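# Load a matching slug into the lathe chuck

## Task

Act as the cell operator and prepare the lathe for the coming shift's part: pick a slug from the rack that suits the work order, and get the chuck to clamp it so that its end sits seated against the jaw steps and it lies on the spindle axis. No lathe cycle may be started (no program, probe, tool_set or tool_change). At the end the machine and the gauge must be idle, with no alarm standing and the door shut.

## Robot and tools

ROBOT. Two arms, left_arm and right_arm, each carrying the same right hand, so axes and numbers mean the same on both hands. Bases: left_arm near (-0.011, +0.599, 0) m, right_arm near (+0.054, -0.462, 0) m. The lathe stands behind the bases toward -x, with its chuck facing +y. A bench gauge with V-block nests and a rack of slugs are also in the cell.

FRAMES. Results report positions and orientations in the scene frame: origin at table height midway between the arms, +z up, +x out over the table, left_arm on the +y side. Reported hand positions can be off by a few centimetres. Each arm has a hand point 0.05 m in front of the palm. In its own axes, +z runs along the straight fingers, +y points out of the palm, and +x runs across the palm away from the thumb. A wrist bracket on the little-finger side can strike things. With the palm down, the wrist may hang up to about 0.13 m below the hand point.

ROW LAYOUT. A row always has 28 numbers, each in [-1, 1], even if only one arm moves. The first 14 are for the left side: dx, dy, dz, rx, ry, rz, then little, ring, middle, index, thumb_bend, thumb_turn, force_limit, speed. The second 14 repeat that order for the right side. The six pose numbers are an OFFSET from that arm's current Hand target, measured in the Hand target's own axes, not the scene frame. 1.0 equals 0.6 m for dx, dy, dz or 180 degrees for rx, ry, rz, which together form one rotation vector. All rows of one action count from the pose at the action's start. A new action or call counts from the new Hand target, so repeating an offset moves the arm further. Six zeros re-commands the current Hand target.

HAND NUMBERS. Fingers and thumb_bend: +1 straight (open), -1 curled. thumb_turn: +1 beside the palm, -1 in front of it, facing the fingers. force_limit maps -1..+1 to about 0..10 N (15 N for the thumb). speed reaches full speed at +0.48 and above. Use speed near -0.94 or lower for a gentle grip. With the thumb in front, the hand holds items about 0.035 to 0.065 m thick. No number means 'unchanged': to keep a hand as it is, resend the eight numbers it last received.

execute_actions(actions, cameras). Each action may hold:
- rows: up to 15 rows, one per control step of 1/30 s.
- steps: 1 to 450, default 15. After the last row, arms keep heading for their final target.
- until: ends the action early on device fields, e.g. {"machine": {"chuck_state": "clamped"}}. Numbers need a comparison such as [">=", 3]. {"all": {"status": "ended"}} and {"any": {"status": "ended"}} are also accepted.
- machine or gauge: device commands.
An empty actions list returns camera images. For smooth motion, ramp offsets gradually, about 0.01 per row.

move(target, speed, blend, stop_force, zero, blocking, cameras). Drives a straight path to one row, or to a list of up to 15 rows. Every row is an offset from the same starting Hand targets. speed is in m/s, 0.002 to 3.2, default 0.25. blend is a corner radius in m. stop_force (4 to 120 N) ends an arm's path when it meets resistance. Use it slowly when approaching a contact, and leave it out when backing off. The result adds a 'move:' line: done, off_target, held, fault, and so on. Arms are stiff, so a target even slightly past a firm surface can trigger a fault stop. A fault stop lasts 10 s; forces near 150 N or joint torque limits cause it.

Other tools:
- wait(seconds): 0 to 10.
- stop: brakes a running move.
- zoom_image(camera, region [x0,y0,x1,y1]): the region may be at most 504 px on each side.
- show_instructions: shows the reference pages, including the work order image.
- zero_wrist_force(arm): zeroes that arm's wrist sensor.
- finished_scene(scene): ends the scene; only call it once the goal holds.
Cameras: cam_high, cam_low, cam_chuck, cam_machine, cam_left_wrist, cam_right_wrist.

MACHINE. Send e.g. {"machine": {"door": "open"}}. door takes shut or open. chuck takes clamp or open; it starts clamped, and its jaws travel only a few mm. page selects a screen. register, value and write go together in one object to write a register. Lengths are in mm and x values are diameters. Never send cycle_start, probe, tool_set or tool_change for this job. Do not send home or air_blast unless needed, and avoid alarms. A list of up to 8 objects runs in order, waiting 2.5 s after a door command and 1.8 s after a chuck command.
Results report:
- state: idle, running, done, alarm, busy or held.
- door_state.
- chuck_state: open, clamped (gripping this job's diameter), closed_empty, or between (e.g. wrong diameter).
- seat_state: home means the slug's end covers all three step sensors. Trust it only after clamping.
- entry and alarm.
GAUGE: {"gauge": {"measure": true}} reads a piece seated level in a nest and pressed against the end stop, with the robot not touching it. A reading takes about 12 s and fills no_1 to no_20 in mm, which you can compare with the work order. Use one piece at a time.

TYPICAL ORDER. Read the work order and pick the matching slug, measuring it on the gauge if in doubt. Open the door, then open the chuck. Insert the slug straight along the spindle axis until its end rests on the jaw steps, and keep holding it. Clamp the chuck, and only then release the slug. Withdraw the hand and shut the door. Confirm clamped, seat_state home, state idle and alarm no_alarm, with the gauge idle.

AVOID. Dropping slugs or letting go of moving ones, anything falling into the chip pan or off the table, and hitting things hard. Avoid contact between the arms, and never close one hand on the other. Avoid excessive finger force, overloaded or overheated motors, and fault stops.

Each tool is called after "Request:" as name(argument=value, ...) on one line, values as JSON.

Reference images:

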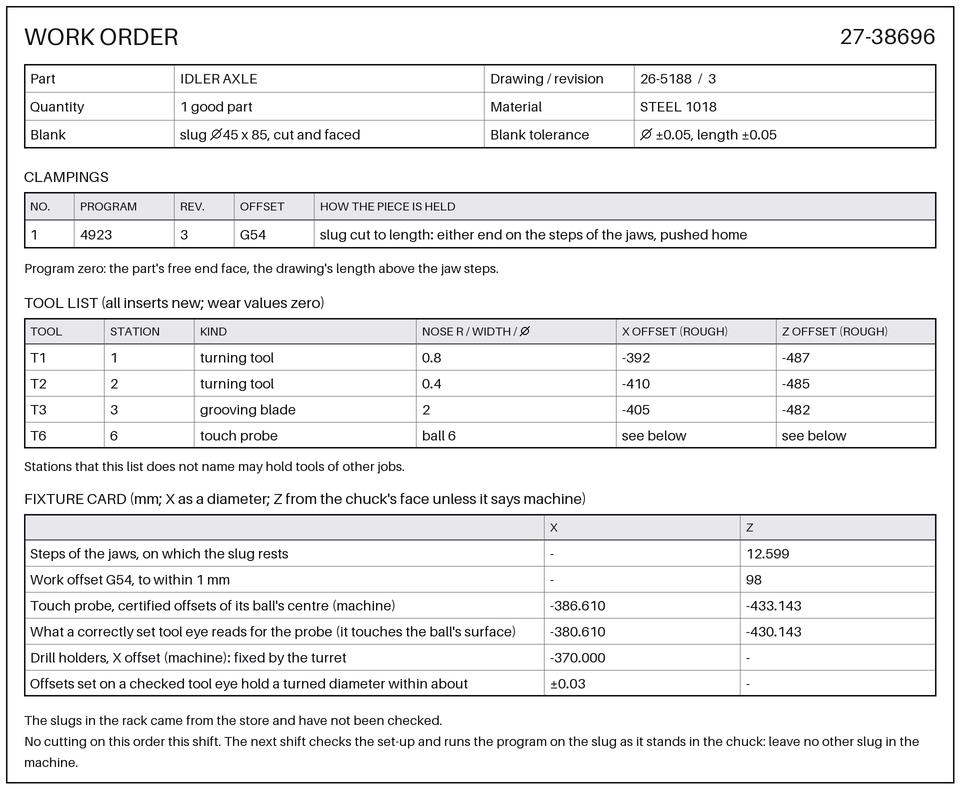

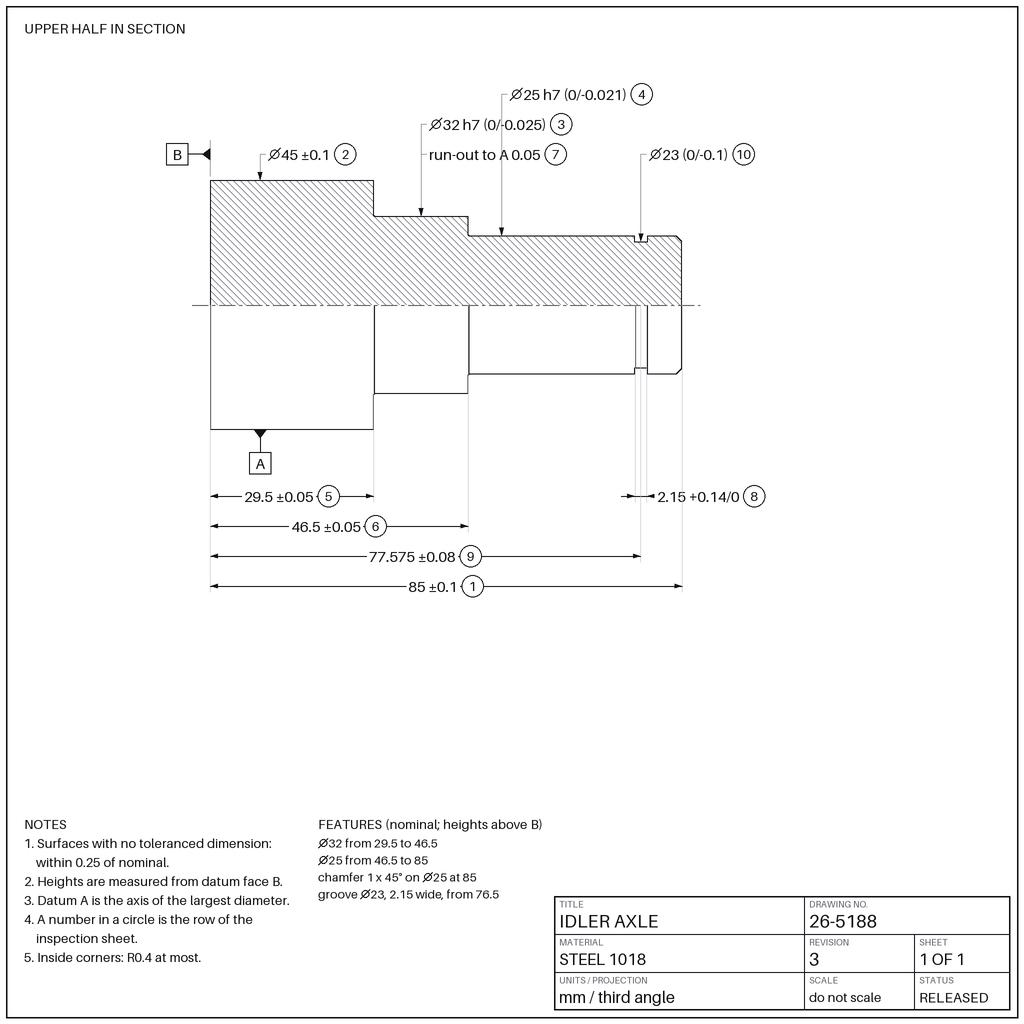

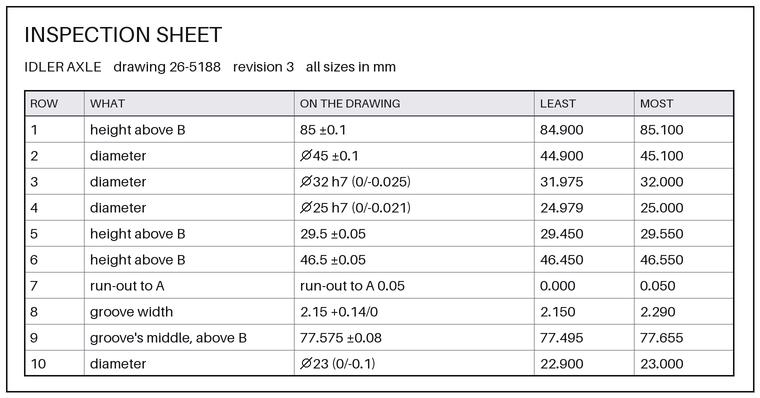

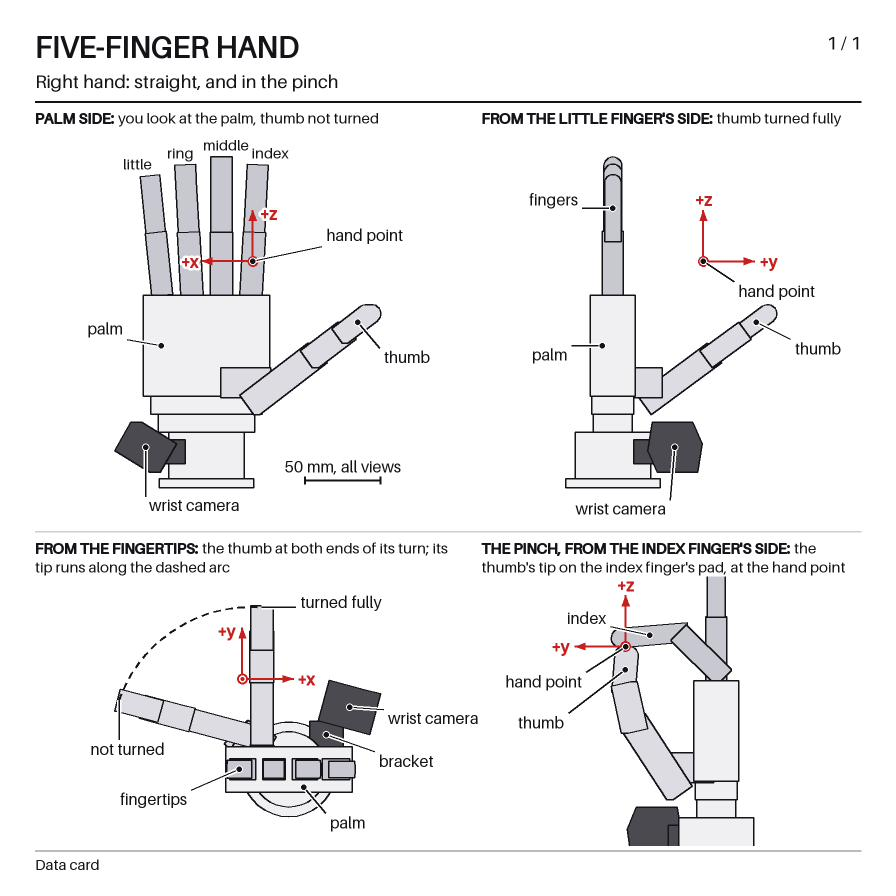

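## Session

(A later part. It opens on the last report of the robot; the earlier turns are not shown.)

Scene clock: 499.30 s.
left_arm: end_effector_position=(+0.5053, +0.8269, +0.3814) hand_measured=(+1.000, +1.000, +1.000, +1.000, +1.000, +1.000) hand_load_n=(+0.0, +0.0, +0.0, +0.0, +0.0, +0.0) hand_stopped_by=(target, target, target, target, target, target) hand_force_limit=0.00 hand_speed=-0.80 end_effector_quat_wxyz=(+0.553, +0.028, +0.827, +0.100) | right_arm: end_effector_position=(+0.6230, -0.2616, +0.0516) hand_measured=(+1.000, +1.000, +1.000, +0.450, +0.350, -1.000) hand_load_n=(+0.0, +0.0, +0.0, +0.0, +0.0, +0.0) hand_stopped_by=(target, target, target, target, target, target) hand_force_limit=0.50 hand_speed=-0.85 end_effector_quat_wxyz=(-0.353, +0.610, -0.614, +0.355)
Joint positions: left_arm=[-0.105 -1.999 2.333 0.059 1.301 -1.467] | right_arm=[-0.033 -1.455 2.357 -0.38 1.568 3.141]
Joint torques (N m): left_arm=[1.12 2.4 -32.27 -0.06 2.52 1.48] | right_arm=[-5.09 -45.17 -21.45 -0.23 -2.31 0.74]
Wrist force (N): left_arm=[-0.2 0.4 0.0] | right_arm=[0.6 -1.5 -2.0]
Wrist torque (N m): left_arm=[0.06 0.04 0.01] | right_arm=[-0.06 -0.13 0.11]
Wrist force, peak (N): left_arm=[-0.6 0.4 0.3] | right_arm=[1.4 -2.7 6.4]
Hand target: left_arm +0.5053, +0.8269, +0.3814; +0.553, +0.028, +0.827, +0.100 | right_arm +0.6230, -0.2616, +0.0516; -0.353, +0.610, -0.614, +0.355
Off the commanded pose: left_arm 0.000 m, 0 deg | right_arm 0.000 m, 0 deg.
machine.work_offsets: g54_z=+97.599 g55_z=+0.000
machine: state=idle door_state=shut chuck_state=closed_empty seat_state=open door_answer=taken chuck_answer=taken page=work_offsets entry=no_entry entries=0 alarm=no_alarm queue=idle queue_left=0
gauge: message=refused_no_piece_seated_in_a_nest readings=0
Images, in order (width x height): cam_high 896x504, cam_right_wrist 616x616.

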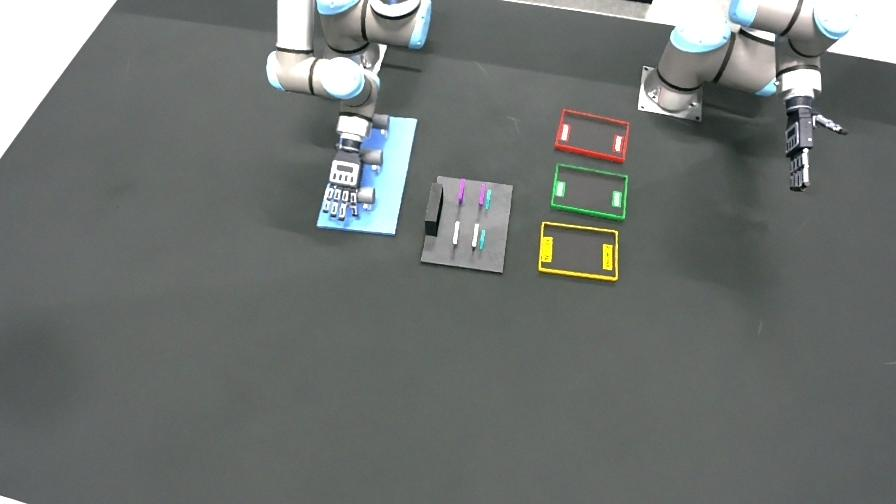

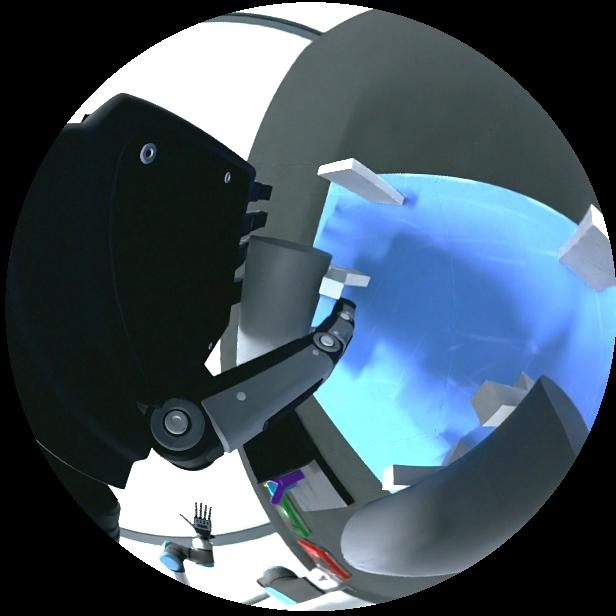

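Request:
execute_actions(actions=[{"rows":[[0,0,0,0,0,0,1,1,1,1,1,1,0,-0.8,0,0,0,0,0,0,1,1,1,1,1,-1,-0.6,-0.4]],"steps":30}])

Request:
move(target=[0,0,0,0,0,0,1,1,1,1,1,1,0,-0.8,-0.0117,0.0051,0.0029,0,0,0,1,1,1,1,1,-1,-0.6,-0.4], speed=0.03, stop_force=10)

Request:
execute_actions(actions=[{"rows":[[0,0,0,0,0,0,1,1,1,1,1,1,0,-0.8,0,0,0,0,0,0,1,1,1,-0.2,-0.1,-1,-0.6,-0.8]],"steps":90},{"rows":[[0,0,0,0,0,0,1,1,1,1,1,1,0,-0.8,0,0,0,0,0,0,1,1,1,-0.4,-0.3,-1,0.5,-0.85]],"steps":50}], cameras=["cam_high"])

Request:
zoom_image(camera="cam_high", region=[310, 160, 400, 250])

Scene clock: 527.73 s.
left_arm: end_effector_position=(+0.5053, +0.8269, +0.3814) hand_measured=(+1.000, +1.000, +1.000, +1.000, +1.000, +1.000) hand_load_n=(+0.0, +0.0, +0.0, +0.0, +0.0, +0.0) hand_stopped_by=(target, target, target, target, target, target) hand_force_limit=0.00 hand_speed=-0.80 end_effector_quat_wxyz=(+0.553, +0.028, +0.827, +0.100) | right_arm: end_effector_position=(+0.6230, -0.2616, +0.0516) hand_measured=(+1.000, +1.000, +1.000, +1.000, +1.000, -1.000) hand_load_n=(+0.0, +0.0, +0.0, +0.0, +0.0, +0.0) hand_stopped_by=(target, target, target, target, target, target) hand_force_limit=-0.60 hand_speed=-0.40 end_effector_quat_wxyz=(-0.353, +0.610, -0.614, +0.355)
Joint positions: left_arm=[-0.105 -1.999 2.333 0.059 1.301 -1.467] | right_arm=[-0.033 -1.455 2.357 -0.38 1.568 3.141]
Joint torques (N m): left_arm=[1.77 3.34 -31.79 -0.11 2.61 1.51] | right_arm=[-8.86 -47.38 -15.87 1.99 -1.99 1.28]
Wrist force (N): left_arm=[-0.2 0.1 -0.1] | right_arm=[0.6 -1.8 -1.6]
Wrist torque (N m): left_arm=[0.02 0.05 -0.01] | right_arm=[-0.12 -0.15 0.10]
Wrist force, peak (N): left_arm=[-0.5 0.3 0.6] | right_arm=[0.6 -1.7 -2.3]
Hand target: left_arm +0.5053, +0.8269, +0.3814; +0.553, +0.028, +0.827, +0.100 | right_arm +0.6230, -0.2616, +0.0516; -0.353, +0.610, -0.614, +0.355
Off the commanded pose: left_arm 0.000 m, 0 deg | right_arm 0.000 m, 0 deg.
machine.work_offsets: g54_z=+97.599 g55_z=+0.000
machine: state=idle door_state=shut chuck_state=closed_empty seat_state=open door_answer=taken chuck_answer=taken page=work_offsets entry=no_entry entries=0 alarm=no_alarm queue=idle queue_left=0
gauge: message=refused_no_piece_seated_in_a_nest readings=0

Scene clock: 529.20 s.
left_arm: end_effector_position=(+0.5053, +0.8269, +0.3814) hand_measured=(+1.000, +1.000, +1.000, +1.000, +1.000, +1.000) hand_load_n=(+0.0, +0.0, +0.0, +0.0, +0.0, +0.0) hand_stopped_by=(target, target, target, target, target, target) hand_force_limit=0.00 hand_speed=-0.80 end_effector_quat_wxyz=(+0.553, +0.028, +0.827, +0.100) | right_arm: end_effector_position=(+0.6231, -0.2546, +0.0481) hand_measured=(+1.000, +1.000, +1.000, +1.000, +1.000, -1.000) hand_load_n=(+0.0, +0.0, +0.0, +0.0, +0.0, +0.0) hand_stopped_by=(target, target, target, target, target, target) hand_force_limit=-0.60 hand_speed=-0.40 end_effector_quat_wxyz=(-0.353, +0.610, -0.614, +0.355)
Joint positions: left_arm=[-0.105 -1.999 2.333 0.059 1.301 -1.467] | right_arm=[-0.014 -1.444 2.353 -0.388 1.585 3.15]
Joint torques (N m): left_arm=[0.67 3.49 -31.19 -0.12 2.65 1.34] | right_arm=[-11.46 -47.56 -15.64 1.79 -2.51 -2.8]
Wrist force (N): left_arm=[-0.2 0.4 -0.2] | right_arm=[0.5 -1.2 -2.2]
Wrist torque (N m): left_arm=[0.07 0.05 0.00] | right_arm=[0.00 -0.13 -0.22]
Wrist force, peak (N): left_arm=[-0.7 0.2 0.3] | right_arm=[0.6 -1.6 -2.3]
Hand target: left_arm +0.5053, +0.8269, +0.3814; +0.553, +0.028, +0.827, +0.100 | right_arm +0.6231, -0.2546, +0.0481; -0.353, +0.610, -0.614, +0.355
Off the commanded pose: left_arm 0.000 m, 0 deg | right_arm 0.000 m, 0 deg.
machine.work_offsets: g54_z=+97.599 g55_z=+0.000
machine: state=idle door_state=shut chuck_state=closed_empty seat_state=open door_answer=taken chuck_answer=taken page=work_offsets entry=no_entry entries=0 alarm=no_alarm queue=idle queue_left=0
gauge: message=refused_no_piece_seated_in_a_nest readings=0
move: done

Scene clock: 534.07 s.
left_arm: end_effector_position=(+0.5053, +0.8269, +0.3814) hand_measured=(+1.000, +1.000, +1.000, +1.000, +1.000, +1.000) hand_load_n=(+0.0, +0.0, +0.0, +0.0, +0.0, -0.5) hand_stopped_by=(target, target, target, target, target, target) hand_force_limit=0.00 hand_speed=-0.80 end_effector_quat_wxyz=(+0.553, +0.028, +0.827, +0.100) | right_arm: end_effector_position=(+0.6231, -0.2546, +0.0481) hand_measured=(+1.000, +1.000, +1.000, +0.178, +0.100, -1.000) hand_load_n=(+0.0, +0.0, +0.0, +8.0, +11.0, +0.0) hand_stopped_by=(target, target, target, force, force, target) hand_force_limit=0.50 hand_speed=-0.85 end_effector_quat_wxyz=(-0.353, +0.610, -0.614, +0.355)
Joint positions: left_arm=[-0.105 -1.999 2.333 0.059 1.301 -1.467] | right_arm=[-0.014 -1.444 2.353 -0.388 1.585 3.15]
Joint torques (N m): left_arm=[0.62 3.64 -31.45 -0.1 2.54 1.41] | right_arm=[4.04 -19.64 6.57 11.02 -2.24 -2.82]
Wrist force (N): left_arm=[-0.3 0.1 0.3] | right_arm=[-2.2 -23.4 10.5]
Wrist torque (N m): left_arm=[0.00 0.04 -0.01] | right_arm=[-0.57 -0.13 -0.37]
Wrist force, peak (N): left_arm=[-0.4 0.5 0.5] | right_arm=[-2.1 -23.6 10.8]
Hand target: left_arm +0.5053, +0.8269, +0.3814; +0.553, +0.028, +0.827, +0.100 | right_arm +0.6231, -0.2546, +0.0481; -0.353, +0.610, -0.614, +0.355
Off the commanded pose: left_arm 0.000 m, 0 deg | right_arm 0.000 m, 0 deg.
machine.work_offsets: g54_z=+97.599 g55_z=+0.000
machine: state=idle door_state=shut chuck_state=closed_empty seat_state=open door_answer=taken chuck_answer=taken page=work_offsets entry=no_entry entries=0 alarm=no_alarm queue=idle queue_left=0
gauge: message=refused_no_piece_seated_in_a_nest readings=0
Images, in order (width x height): cam_high 896x504.

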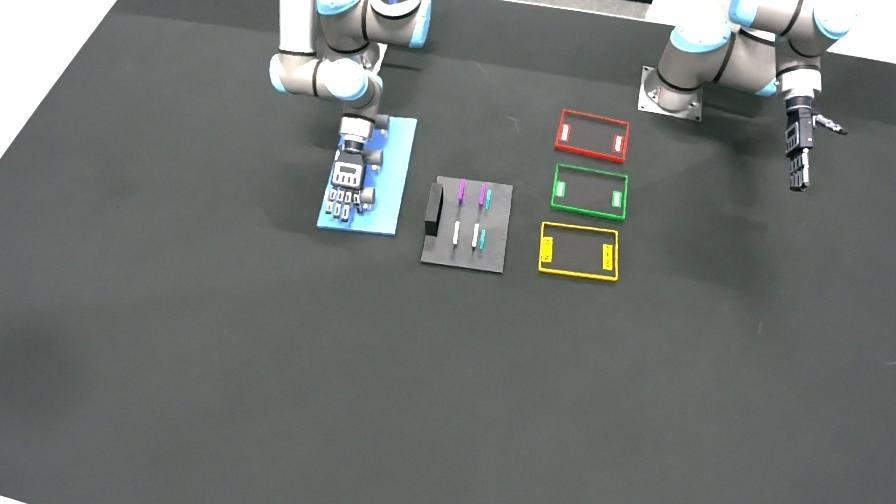

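Scaled by 5.600 from the camera's 896x504 image, which has a finer 1280x720 frame.

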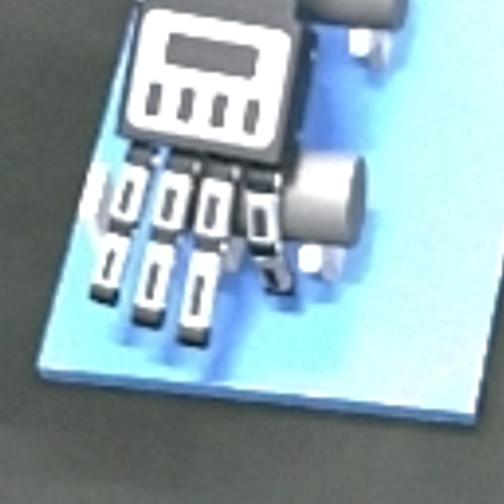

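Request:
move(target=[[0,0,0,0,0,0,1,1,1,1,1,1,0,-0.8,0,-0.1227,-0.0708,0,0,0,1,1,1,-0.4,-0.3,-1,0.5,-0.85],[0,0,0,0,0,0,1,1,1,1,1,1,0,-0.8,-0.507,-0.1647,0.0019,0,0,0,1,1,1,-0.4,-0.3,-1,0.5,-0.85],[0,0,0,0,0,0,1,1,1,1,1,1,0,-0.8,-0.507,-0.0593,0.0628,0,0,0,1,1,1,-0.4,-0.3,-1,0.5,-0.85]], speed=[0.1,0.22,0.08], blend=[0.015,0.01,0], cameras=["cam_high"])

Request:
zoom_image(camera="cam_high", region=[445, 205, 490, 250])

Scene clock: 549.37 s.
left_arm: end_effector_position=(+0.5053, +0.8269, +0.3814) hand_measured=(+1.000, +1.000, +1.000, +1.000, +1.000, +1.000) hand_load_n=(+0.0, +0.0, +0.0, +0.0, +0.0, +0.5) hand_stopped_by=(target, target, target, target, target, target) hand_force_limit=0.00 hand_speed=-0.80 end_effector_quat_wxyz=(+0.553, +0.028, +0.827, +0.100) | right_arm: end_effector_position=(+0.6754, +0.0492, +0.0602) hand_measured=(+1.000, +1.000, +1.000, +0.178, +0.102, -1.000) hand_load_n=(-0.5, +0.0, +0.0, +2.5, +15.0, +0.0) hand_stopped_by=(target, target, target, force, force, target) hand_force_limit=0.50 hand_speed=-0.85 end_effector_quat_wxyz=(-0.353, +0.610, -0.614, +0.355)
Joint positions: left_arm=[-0.105 -1.999 2.333 0.059 1.301 -1.467] | right_arm=[0.554 -1.125 1.875 -0.146 2.069 3.461]
Joint torques (N m): left_arm=[1.13 3.06 -31.23 -0.13 2.45 1.58] | right_arm=[9.69 -85.8 -42.06 1.66 2.84 -2.9]
Wrist force (N): left_arm=[-0.3 0.3 0.2] | right_arm=[0.5 7.2 3.5]
Wrist torque (N m): left_arm=[0.03 0.06 -0.01] | right_arm=[-0.17 -0.15 -0.20]
Wrist force, peak (N): left_arm=[-0.4 0.5 0.7] | right_arm=[-1.9 -21.1 17.2]
Hand target: left_arm +0.5053, +0.8269, +0.3814; +0.553, +0.028, +0.827, +0.100 | right_arm +0.6755, +0.0493, +0.0603; -0.353, +0.610, -0.614, +0.355
Off the commanded pose: left_arm 0.000 m, 0 deg | right_arm 0.000 m, 0 deg.
machine.work_offsets: g54_z=+97.599 g55_z=+0.000
machine: state=idle door_state=shut chuck_state=closed_empty seat_state=open door_answer=taken chuck_answer=taken page=work_offsets entry=no_entry entries=0 alarm=no_alarm queue=idle queue_left=0
gauge: message=refused_no_piece_seated_in_a_nest readings=0
move: done
Images, in order (width x height): cam_high 896x504.

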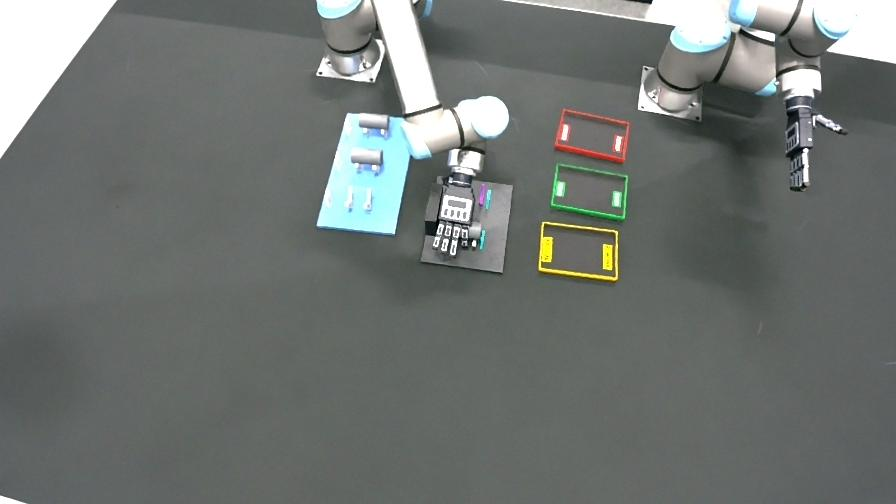

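Scaled by 11.200 from the camera's 896x504 image, which has a finer 1280x720 frame.

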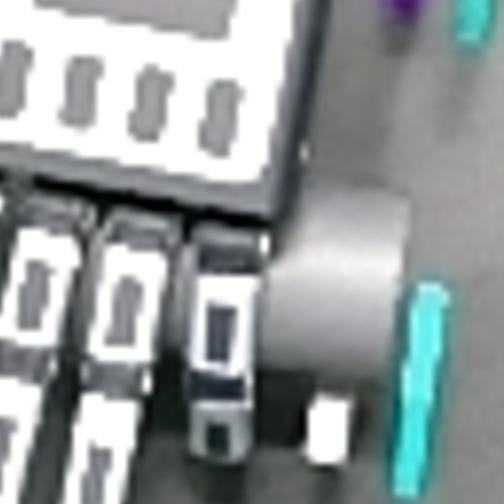

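Request:
move(target=[0,0,0,0,0,0,1,1,1,1,1,1,0,-0.8,0,0.0188,0.0108,0,0,0,1,1,1,-0.4,-0.3,-1,0.5,-0.85], speed=0.02, stop_force=9, cameras=["cam_high"])

Request:
zoom_image(camera="cam_high", region=[445, 205, 490, 250])

Scene clock: 556.30 s.
left_arm: end_effector_position=(+0.5053, +0.8269, +0.3814) hand_measured=(+1.000, +1.000, +1.000, +1.000, +1.000, +1.000) hand_load_n=(+0.0, +0.0, +0.0, +0.0, +0.0, +0.0) hand_stopped_by=(target, target, target, target, target, target) hand_force_limit=0.00 hand_speed=-0.80 end_effector_quat_wxyz=(+0.553, +0.028, +0.827, +0.100) | right_arm: end_effector_position=(+0.6756, +0.0493, +0.0504) hand_measured=(+1.000, +1.000, +1.000, +0.178, +0.102, -1.000) hand_load_n=(+0.0, +0.0, +0.0, +2.5, +14.5, +2.5) hand_stopped_by=(target, target, target, force, force, target) hand_force_limit=0.50 hand_speed=-0.85 end_effector_quat_wxyz=(-0.353, +0.610, -0.614, +0.355)
Joint positions: left_arm=[-0.105 -1.999 2.333 0.059 1.301 -1.467] | right_arm=[0.554 -1.114 1.879 -0.162 2.07 3.461]
Joint torques (N m): left_arm=[1.69 3.12 -31.5 -0.21 2.67 1.4] | right_arm=[9.17 -84.85 -38.84 -0.17 -1.9 -2.23]
Wrist force (N): left_arm=[-0.2 0.2 0.3] | right_arm=[-2.0 4.6 4.9]
Wrist torque (N m): left_arm=[0.00 0.03 0.00] | right_arm=[-0.19 0.06 -0.17]
Wrist force, peak (N): left_arm=[-0.7 0.3 0.5] | right_arm=[0.4 7.5 3.7]
Hand target: left_arm +0.5053, +0.8269, +0.3814; +0.553, +0.028, +0.827, +0.100 | right_arm +0.6756, +0.0493, +0.0504; -0.353, +0.610, -0.614, +0.355 (not the last commanded pose)
Off the commanded pose: left_arm 0.000 m, 0 deg | right_arm 0.003 m, 0 deg.
machine.work_offsets: g54_z=+97.599 g55_z=+0.000
machine: state=idle door_state=shut chuck_state=closed_empty seat_state=open door_answer=taken chuck_answer=taken page=work_offsets entry=no_entry entries=0 alarm=no_alarm queue=idle queue_left=0
gauge: message=refused_no_piece_seated_in_a_nest readings=0
move: contact (right_arm)
Images, in order (width x height): cam_high 896x504.

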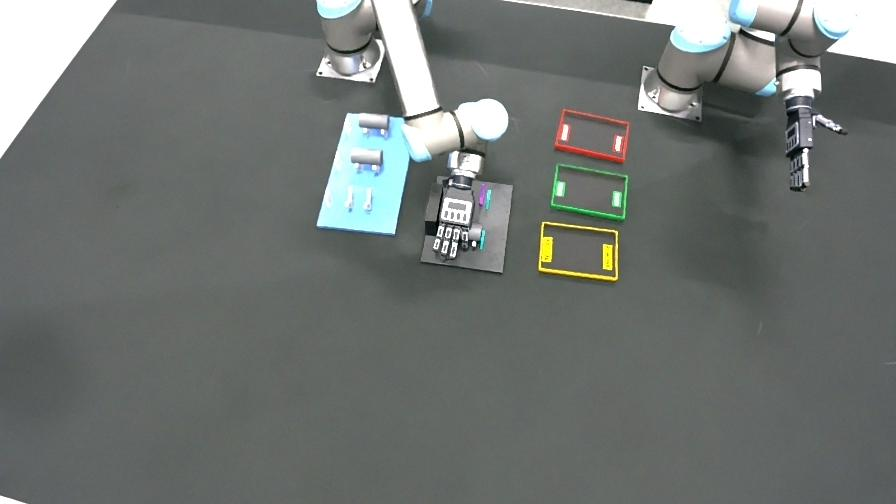

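Scaled by 11.200 from the camera's 896x504 image, which has a finer 1280x720 frame.

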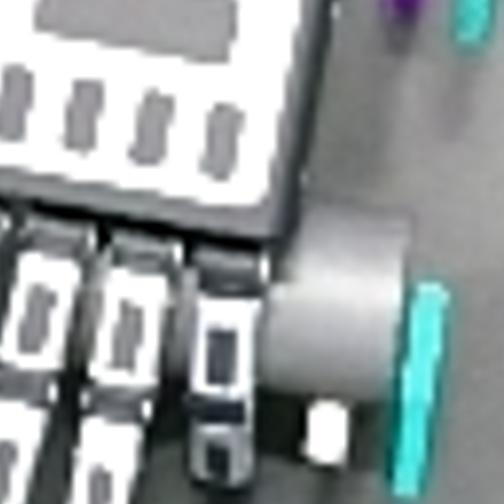

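Request:
move(target=[0,0,0,0,0,0,1,1,1,1,1,1,0,-0.8,-0.0133,0,0,0,0,0,1,1,1,-0.4,-0.3,-1,0.5,-0.85], speed=0.015, stop_force=8)

Request:
execute_actions(actions=[{"rows":[[0,0,0,0,0,0,1,1,1,1,1,1,0,-0.8,0,0,0,0,0,0,1,1,1,0.45,0.35,-1,0.5,-0.85]],"steps":60}], cameras=["cam_high"])

Request:
zoom_image(camera="cam_high", region=[445, 205, 490, 250])

Scene clock: 568.33 s.
left_arm: end_effector_position=(+0.5053, +0.8269, +0.3814) hand_measured=(+1.000, +1.000, +1.000, +1.000, +1.000, +1.000) hand_load_n=(+0.0, +0.0, +0.0, +0.0, +0.0, +0.0) hand_stopped_by=(target, target, target, target, target, target) hand_force_limit=0.00 hand_speed=-0.80 end_effector_quat_wxyz=(+0.553, +0.028, +0.827, +0.100) | right_arm: end_effector_position=(+0.6756, +0.0545, +0.0505) hand_measured=(+1.000, +1.000, +1.000, +0.178, +0.102, -1.000) hand_load_n=(+0.0, +0.0, +0.0, +2.5, +14.5, +1.0) hand_stopped_by=(target, target, target, force, force, target) hand_force_limit=0.50 hand_speed=-0.85 end_effector_quat_wxyz=(-0.353, +0.610, -0.614, +0.355)
Joint positions: left_arm=[-0.105 -1.999 2.333 0.059 1.301 -1.467] | right_arm=[0.561 -1.108 1.87 -0.157 2.075 3.465]
Joint torques (N m): left_arm=[0.62 3.02 -31.35 -0.04 2.54 1.48] | right_arm=[-8.6 -85.4 -21.56 -2.55 -2.03 -2.92]
Wrist force (N): left_arm=[-0.6 0.2 0.1] | right_arm=[0.1 3.8 4.6]
Wrist torque (N m): left_arm=[0.03 0.11 -0.03] | right_arm=[-0.27 0.02 -0.19]
Wrist force, peak (N): left_arm=[-0.7 0.3 0.4] | right_arm=[9.7 -0.5 3.5]
Hand target: left_arm +0.5053, +0.8269, +0.3814; +0.553, +0.028, +0.827, +0.100 | right_arm +0.6756, +0.0545, +0.0505; -0.353, +0.610, -0.614, +0.355 (not the last commanded pose)
Off the commanded pose: left_arm 0.000 m, 0 deg | right_arm 0.003 m, 0 deg.
machine.work_offsets: g54_z=+97.599 g55_z=+0.000
machine: state=idle door_state=shut chuck_state=closed_empty seat_state=open door_answer=taken chuck_answer=taken page=work_offsets entry=no_entry entries=0 alarm=no_alarm queue=idle queue_left=0
gauge: message=refused_no_piece_seated_in_a_nest readings=0
move: contact (right_arm)

Scene clock: 570.53 s.
left_arm: end_effector_position=(+0.5053, +0.8269, +0.3814) hand_measured=(+1.000, +1.000, +1.000, +1.000, +1.000, +1.000) hand_load_n=(+0.0, +0.0, +0.0, +0.0, +0.0, +0.0) hand_stopped_by=(target, target, target, target, target, target) hand_force_limit=0.00 hand_speed=-0.80 end_effector_quat_wxyz=(+0.553, +0.028, +0.827, +0.100) | right_arm: end_effector_position=(+0.6756, +0.0545, +0.0505) hand_measured=(+1.000, +1.000, +1.000, +0.450, +0.350, -1.000) hand_load_n=(+0.0, +0.0, +0.0, +0.0, +0.0, +0.0) hand_stopped_by=(target, target, target, target, target, target) hand_force_limit=0.50 hand_speed=-0.85 end_effector_quat_wxyz=(-0.353, +0.610, -0.614, +0.355)
Joint positions: left_arm=[-0.105 -1.999 2.333 0.059 1.301 -1.467] | right_arm=[0.561 -1.108 1.87 -0.157 2.075 3.465]
Joint torques (N m): left_arm=[1.85 3.35 -31.7 -0.08 2.52 1.44] | right_arm=[-9.26 -54.33 -36.18 2.58 -1.9 -2.84]
Wrist force (N): left_arm=[-0.2 0.4 0.1] | right_arm=[-0.4 -2.0 -1.5]
Wrist torque (N m): left_arm=[0.06 0.05 0.00] | right_arm=[-0.18 0.00 -0.31]
Wrist force, peak (N): left_arm=[-0.7 0.4 0.6] | right_arm=[1.1 5.8 3.4]
Hand target: left_arm +0.5053, +0.8269, +0.3814; +0.553, +0.028, +0.827, +0.100 | right_arm +0.6756, +0.0545, +0.0505; -0.353, +0.610, -0.614, +0.355
Off the commanded pose: left_arm 0.000 m, 0 deg | right_arm 0.000 m, 0 deg.
machine.work_offsets: g54_z=+97.599 g55_z=+0.000
machine: state=idle door_state=shut chuck_state=closed_empty seat_state=open door_answer=taken chuck_answer=taken page=work_offsets entry=no_entry entries=0 alarm=no_alarm queue=idle queue_left=0
gauge: message=refused_no_piece_seated_in_a_nest readings=0
Images, in order (width x height): cam_high 896x504.

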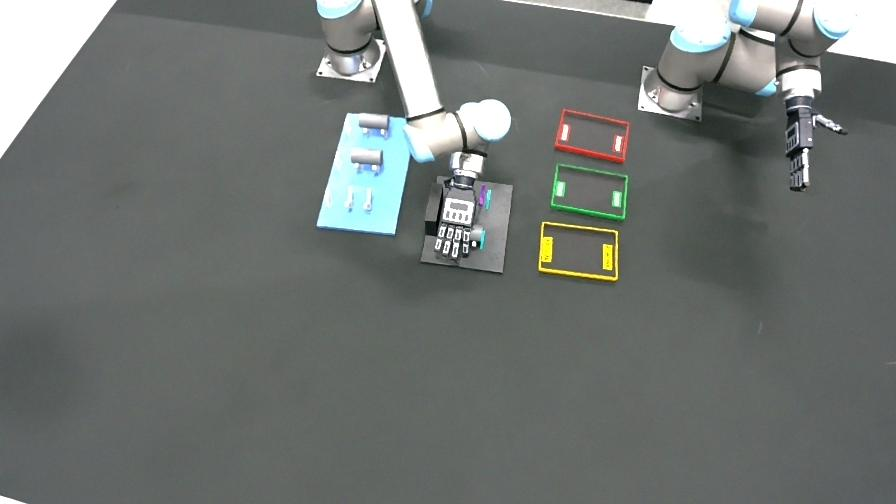

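Scaled by 11.200 from the camera's 896x504 image, which has a finer 1280x720 frame.

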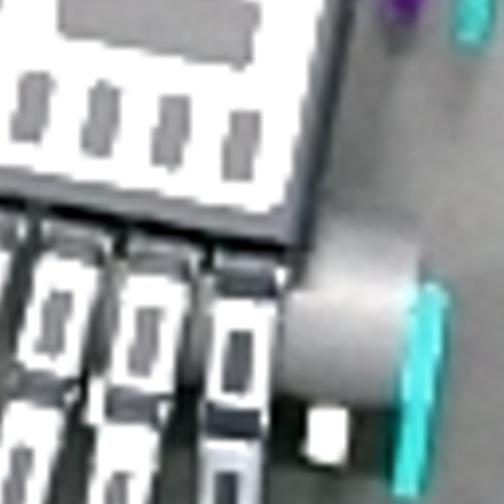

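Request:
execute_actions(actions=[{"rows":[[0,0,0,0,0,0,1,1,1,1,1,1,0,-0.8,0,0,0,0,0,0,1,1,1,1,1,-1,-0.6,-0.4]],"steps":30},{"rows":[[0,0,0,0,0,0,1,1,1,1,1,1,0,-0.8,0,-0.01,-0.0058,0,0,0,1,1,1,1,1,-1,-0.6,-0.4],[0,0,0,0,0,0,1,1,1,1,1,1,0,-0.8,0,-0.025,-0.0144,0,0,0,1,1,1,1,1,-1,-0.6,-0.4]],"steps":30},{"gauge":{"measure":true},"steps":400,"until":{"gauge":{"state":"idle"}}}])

Scene clock: 591.43 s.
left_arm: end_effector_position=(+0.5053, +0.8269, +0.3814) hand_measured=(+1.000, +1.000, +1.000, +1.000, +1.000, +1.000) hand_load_n=(+0.0, +0.0, +0.0, +0.0, +0.0, +0.0) hand_stopped_by=(target, target, target, target, target, target) hand_force_limit=0.00 hand_speed=-0.80 end_effector_quat_wxyz=(+0.553, +0.028, +0.827, +0.100) | right_arm: end_effector_position=(+0.6756, +0.0545, +0.0678) hand_measured=(+1.000, +1.000, +1.000, +1.000, +1.000, -1.000) hand_load_n=(+0.0, +0.0, +0.0, +0.0, +0.0, +0.0) hand_stopped_by=(target, target, target, target, target, target) hand_force_limit=-0.60 hand_speed=-0.40 end_effector_quat_wxyz=(-0.353, +0.610, -0.614, +0.355)
Joint positions: left_arm=[-0.105 -1.999 2.333 0.059 1.301 -1.467] | right_arm=[0.561 -1.128 1.862 -0.128 2.075 3.465]
Joint torques (N m): left_arm=[1.83 1.97 -31.41 -0.07 2.6 1.5] | right_arm=[4.14 -78.74 -19.66 3.04 3.12 2.4]
Wrist force (N): left_arm=[0.1 -0.1 0.1] | right_arm=[-0.8 -2.1 -1.4]
Wrist torque (N m): left_arm=[-0.02 -0.01 0.00] | right_arm=[-0.21 0.06 -0.34]
Wrist force, peak (N): left_arm=[-0.5 0.5 0.5] | right_arm=[-0.6 -4.2 -2.6]
Hand target: left_arm +0.5053, +0.8269, +0.3814; +0.553, +0.028, +0.827, +0.100 | right_arm +0.6756, +0.0545, +0.0678; -0.353, +0.610, -0.614, +0.355
Off the commanded pose: left_arm 0.000 m, 0 deg | right_arm 0.000 m, 0 deg.
machine.work_offsets: g54_z=+97.599 g55_z=+0.000
machine: state=idle door_state=shut chuck_state=closed_empty seat_state=open door_answer=taken chuck_answer=taken page=work_offsets entry=no_entry entries=0 alarm=no_alarm queue=idle queue_left=0
gauge: message=started readings=1 no_1=85.021 no_2=45.018 no_3=45.017 no_4=45.019 no_5=85.023 no_6=85.022 no_7=0.001 no_10=45.014

Request:
move(target=[0,0,0,0,0,0,1,1,1,1,1,1,0,-0.8,0.0017,0.0268,0.0155,0,0,0,1,1,1,1,1,-1,-0.6,-0.4], speed=0.06, stop_force=10)

Request:
execute_actions(actions=[{"rows":[[0,0,0,0,0,0,1,1,1,1,1,1,0,-0.8,0,0,0,0,0,0,1,1,1,-0.2,-0.1,-1,-0.6,-0.8]],"steps":90,"machine":[{"door":"open"},{"chuck":"open"}]},{"rows":[[0,0,0,0,0,0,1,1,1,1,1,1,0,-0.8,0,0,0,0,0,0,1,1,1,-0.4,-0.3,-1,0.5,-0.85]],"steps":50}], cameras=["cam_high"])

Request:
zoom_image(camera="cam_high", region=[445, 205, 490, 250])

Scene clock: 613.00 s.
left_arm: end_effector_position=(+0.5053, +0.8269, +0.3814) hand_measured=(+1.000, +1.000, +1.000, +1.000, +1.000, +1.000) hand_load_n=(+0.0, +0.0, +0.0, +0.0, +0.0, +0.0) hand_stopped_by=(target, target, target, target, target, target) hand_force_limit=0.00 hand_speed=-0.80 end_effector_quat_wxyz=(+0.553, +0.028, +0.827, +0.100) | right_arm: end_effector_position=(+0.6757, +0.0534, +0.0492) hand_measured=(+1.000, +1.000, +1.000, +1.000, +1.000, -1.000) hand_load_n=(+0.0, +0.0, +0.0, +0.0, +0.0, +0.0) hand_stopped_by=(target, target, target, target, target, target) hand_force_limit=-0.60 hand_speed=-0.40 end_effector_quat_wxyz=(-0.353, +0.610, -0.614, +0.355)
Joint positions: left_arm=[-0.105 -1.999 2.333 0.059 1.301 -1.467] | right_arm=[0.56 -1.108 1.873 -0.16 2.074 3.464]
Joint torques (N m): left_arm=[1.33 2.62 -31.57 -0.12 2.41 1.49] | right_arm=[-0.47 -78.8 -36.28 3.24 0.15 -1.22]
Wrist force (N): left_arm=[-0.3 0.1 0.3] | right_arm=[-0.6 -1.9 -1.4]
Wrist torque (N m): left_arm=[0.00 0.05 -0.02] | right_arm=[-0.17 0.04 -0.32]
Wrist force, peak (N): left_arm=[-0.4 0.6 0.4] | right_arm=[-0.6 -2.2 -1.8]
Hand target: left_arm +0.5053, +0.8269, +0.3814; +0.553, +0.028, +0.827, +0.100 | right_arm +0.6757, +0.0535, +0.0492; -0.353, +0.610, -0.614, +0.355
Off the commanded pose: left_arm 0.000 m, 0 deg | right_arm 0.000 m, 0 deg.
machine.work_offsets: g54_z=+97.599 g55_z=+0.000
machine: state=idle door_state=shut chuck_state=closed_empty seat_state=open door_answer=taken chuck_answer=taken page=work_offsets entry=no_entry entries=0 alarm=no_alarm queue=idle queue_left=0
gauge: message=started readings=1 no_1=85.021 no_2=45.018 no_3=45.017 no_4=45.019 no_5=85.023 no_6=85.022 no_7=0.001 no_10=45.014
move: done

Scene clock: 617.87 s.
left_arm: end_effector_position=(+0.5053, +0.8269, +0.3814) hand_measured=(+1.000, +1.000, +1.000, +1.000, +1.000, +1.000) hand_load_n=(+0.0, +0.0, +0.0, +0.0, -0.5, +0.0) hand_stopped_by=(target, target, target, target, target, target) hand_force_limit=0.00 hand_speed=-0.80 end_effector_quat_wxyz=(+0.553, +0.028, +0.827, +0.100) | right_arm: end_effector_position=(+0.6757, +0.0535, +0.0492) hand_measured=(+1.000, +1.000, +1.000, +0.136, +0.114, -1.000) hand_load_n=(-0.5, +0.0, +0.0, +8.0, +10.5, +0.5) hand_stopped_by=(target, target, target, force, force, target) hand_force_limit=0.50 hand_speed=-0.85 end_effector_quat_wxyz=(-0.353, +0.610, -0.614, +0.355)
Joint positions: left_arm=[-0.105 -1.999 2.333 0.059 1.301 -1.467] | right_arm=[0.56 -1.108 1.873 -0.16 2.074 3.464]
Joint torques (N m): left_arm=[1.02 3.25 -31.94 -0.25 2.54 1.35] | right_arm=[16.67 -43.3 -12.02 10.82 1.63 2.47]
Wrist force (N): left_arm=[-0.3 0.0 0.1] | right_arm=[-5.9 -22.0 11.0]
Wrist torque (N m): left_arm=[0.00 0.05 -0.01] | right_arm=[-0.69 -0.02 -0.48]
Wrist force, peak (N): left_arm=[-0.7 0.5 -0.2] | right_arm=[-4.9 -23.1 11.1]
Hand target: left_arm +0.5053, +0.8269, +0.3814; +0.553, +0.028, +0.827, +0.100 | right_arm +0.6757, +0.0535, +0.0492; -0.353, +0.610, -0.614, +0.355
Off the commanded pose: left_arm 0.000 m, 0 deg | right_arm 0.000 m, 0 deg.
machine.work_offsets: g54_z=+97.599 g55_z=+0.000
machine: state=idle door_state=open chuck_state=open seat_state=open door_answer=taken chuck_answer=taken page=work_offsets entry=no_entry entries=0 alarm=no_alarm queue=done queue_left=0
gauge: message=started readings=1 no_1=85.021 no_2=45.018 no_3=45.017 no_4=45.019 no_5=85.023 no_6=85.022 no_7=0.001 no_10=45.014
Images, in order (width x height): cam_high 896x504.

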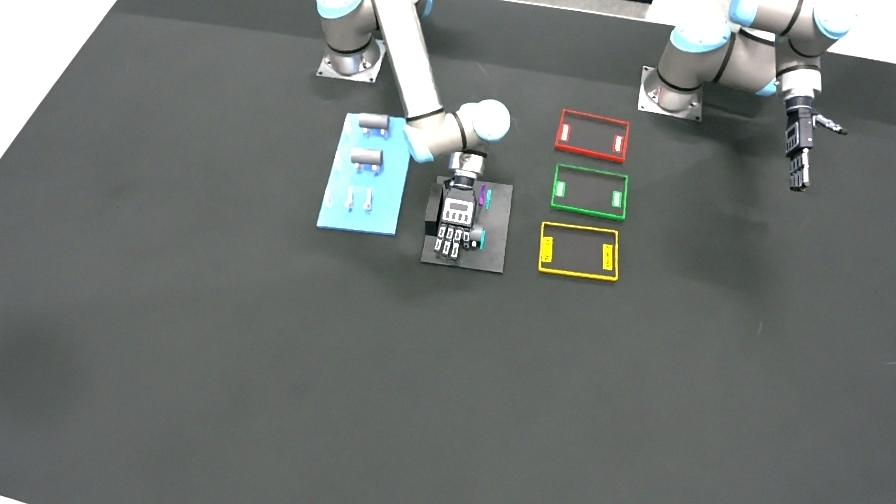

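Scaled by 11.200 from the camera's 896x504 image, which has a finer 1280x720 frame.

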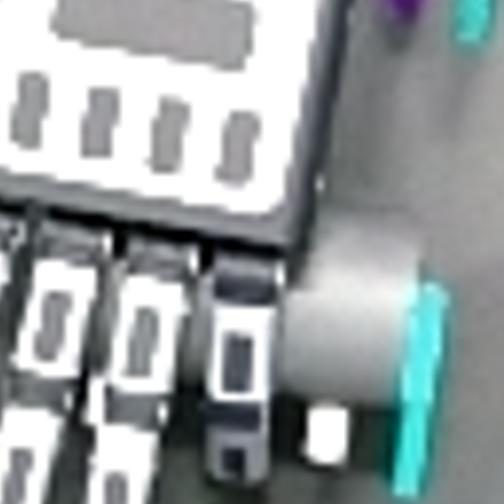

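Request:
move(target=[[0,0,0,0,0,0,1,1,1,1,1,1,0,-0.8,0,-0.1241,-0.0717,0,0,0,1,1,1,-0.4,-0.3,-1,0.5,-0.85],[0,0,0,0,0,0,1,1,1,1,1,1,0,-0.8,0.0083,-0.3183,-0.6181,0,-0.2165,-0.125,1,1,1,-0.4,-0.3,-1,0.5,-0.85],[0,0,0,0,0,0,1,1,1,1,1,1,0,-0.8,-0.0395,-0.1658,-0.9155,0,-0.3849,-0.2222,1,1,1,-0.4,-0.3,-1,0.5,-0.85]], speed=[0.1,0.25,0.25], blend=[0.02,0.05,0])

Request:
move(target=[[0,0,0,0,0,0,1,1,1,1,1,1,0,-0.8,-0.2519,-0.0083,-0.0189,0,-0.1221,-0.0705,1,1,1,-0.4,-0.3,-1,0.5,-0.85],[0,0,0,0,0,0,1,1,1,1,1,1,0,-0.8,-0.6678,-0.0305,-0.0805,0,-0.3386,-0.1955,1,1,1,-0.4,-0.3,-1,0.5,-0.85],[0,0,0,0,0,0,1,1,1,1,1,1,0,-0.8,-0.8957,0.0412,-0.2046,0,-0.4829,-0.2788,1,1,1,-0.4,-0.3,-1,0.5,-0.85]], speed=[0.25,0.25,0.25], blend=[0.05,0.04,0], cameras=["cam_machine","cam_chuck"])

Scene clock: 672.93 s.
left_arm: end_effector_position=(+0.5053, +0.8269, +0.3814) hand_measured=(+1.000, +1.000, +1.000, +1.000, +1.000, +1.000) hand_load_n=(+0.0, +0.0, +0.0, +0.0, +0.0, +0.0) hand_stopped_by=(target, target, target, target, target, target) hand_force_limit=0.00 hand_speed=-0.80 end_effector_quat_wxyz=(+0.553, +0.028, +0.827, +0.100) | right_arm: end_effector_position=(+0.2492, +0.0798, +0.4092) hand_measured=(+1.000, +1.000, +1.000, +0.136, +0.116, -1.000) hand_load_n=(+0.0, +0.0, +0.0, +2.0, +14.0, +0.0) hand_stopped_by=(target, target, target, force, force, target) hand_force_limit=0.50 hand_speed=-0.85 end_effector_quat_wxyz=(-0.498, +0.862, -0.078, +0.046)
Joint positions: left_arm=[-0.105 -1.999 2.333 0.059 1.301 -1.467] | right_arm=[0.571 -1.806 1.963 0.531 0.905 2.67]
Joint torques (N m): left_arm=[1.4 3.66 -31.08 -0.11 2.48 1.37] | right_arm=[8.44 -10.99 -52.96 0.15 -4.5 -2.93]
Wrist force (N): left_arm=[-0.3 0.2 0.4] | right_arm=[-0.8 7.1 3.9]
Wrist torque (N m): left_arm=[0.02 0.05 -0.01] | right_arm=[-0.20 0.02 0.07]
Wrist force, peak (N): left_arm=[-0.6 0.6 0.5] | right_arm=[-8.7 -20.2 15.9]
Hand target: left_arm +0.5053, +0.8269, +0.3814; +0.553, +0.028, +0.827, +0.100 | right_arm +0.2491, +0.0799, +0.4092; -0.498, +0.862, -0.078, +0.046
Off the commanded pose: left_arm 0.000 m, 0 deg | right_arm 0.000 m, 0 deg.
machine.work_offsets: g54_z=+97.599 g55_z=+0.000
machine: state=idle door_state=open chuck_state=open seat_state=open door_answer=taken chuck_answer=taken page=work_offsets entry=no_entry entries=0 alarm=no_alarm queue=done queue_left=0
gauge: message=started readings=1 no_1=85.021 no_2=45.018 no_3=45.017 no_4=45.019 no_5=85.023 no_6=85.022 no_7=0.001 no_10=45.014
move: done

Scene clock: 676.93 s.
left_arm: end_effector_position=(+0.5053, +0.8269, +0.3814) hand_measured=(+1.000, +1.000, +1.000, +1.000, +1.000, +1.000) hand_load_n=(+0.0, +0.0, +0.0, +0.0, +0.0, +0.0) hand_stopped_by=(target, target, target, target, target, target) hand_force_limit=0.00 hand_speed=-0.80 end_effector_quat_wxyz=(+0.553, +0.028, +0.827, +0.100) | right_arm: end_effector_position=(-0.3009, +0.0601, +0.4481) hand_measured=(+1.000, +1.000, +1.000, +0.136, +0.116, -1.000) hand_load_n=(+0.0, +0.0, +0.0, +2.0, +14.0, +0.0) hand_stopped_by=(target, target, target, force, force, target) hand_force_limit=0.50 hand_speed=-0.85 end_effector_quat_wxyz=(-0.353, +0.613, +0.613, -0.353)
Joint positions: left_arm=[-0.105 -1.999 2.333 0.059 1.301 -1.467] | right_arm=[1.511 -1.38 1.655 1.356 0.527 1.499]
Joint torques (N m): left_arm=[1.1 3.86 -32.02 -0.04 2.46 1.44] | right_arm=[10.98 -53.04 -30.95 7 -2.28 -2.65]
Wrist force (N): left_arm=[-0.4 0.6 0.0] | right_arm=[-0.6 7.4 3.7]
Wrist torque (N m): left_arm=[0.09 0.07 0.00] | right_arm=[-0.10 0.06 0.11]
Wrist force, peak (N): left_arm=[-0.6 0.5 0.2] | right_arm=[-1.4 5.8 6.8]
Hand target: left_arm +0.5053, +0.8269, +0.3814; +0.553, +0.028, +0.827, +0.100 | right_arm -0.3009, +0.0601, +0.4481; -0.353, +0.613, +0.613, -0.353
Off the commanded pose: left_arm 0.000 m, 0 deg | right_arm 0.000 m, 0 deg.
machine.work_offsets: g54_z=+97.599 g55_z=+0.000
machine: state=idle door_state=open chuck_state=open seat_state=open door_answer=taken chuck_answer=taken page=work_offsets entry=no_entry entries=0 alarm=no_alarm queue=done queue_left=0
gauge: message=started readings=1 no_1=85.021 no_2=45.018 no_3=45.017 no_4=45.019 no_5=85.023 no_6=85.022 no_7=0.001 no_10=45.014
move: done
Images, in order (width x height): cam_chuck 896x504, cam_machine 896x504.

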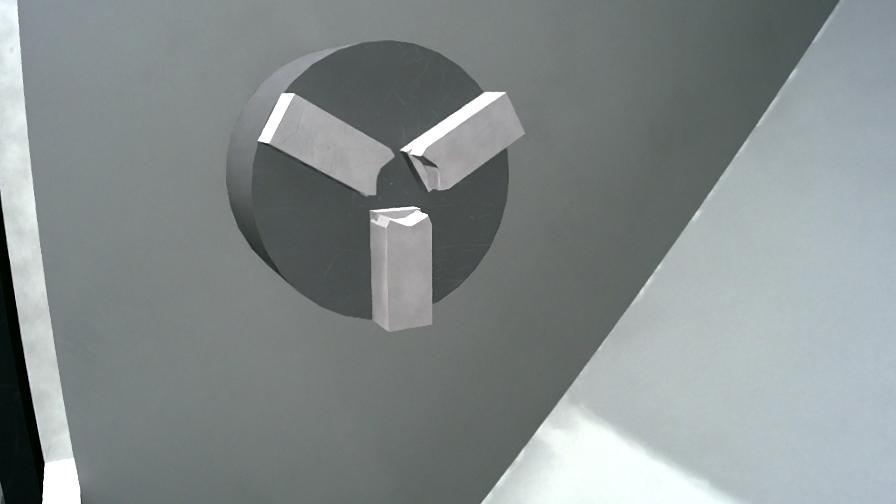

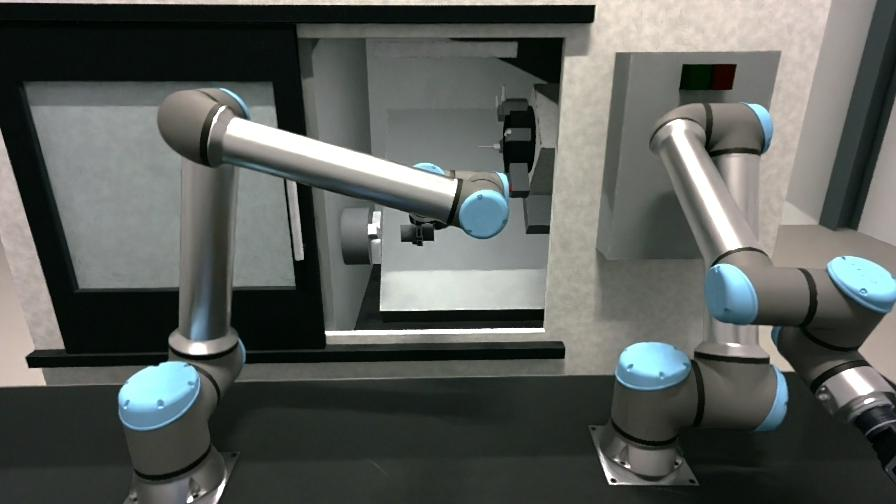

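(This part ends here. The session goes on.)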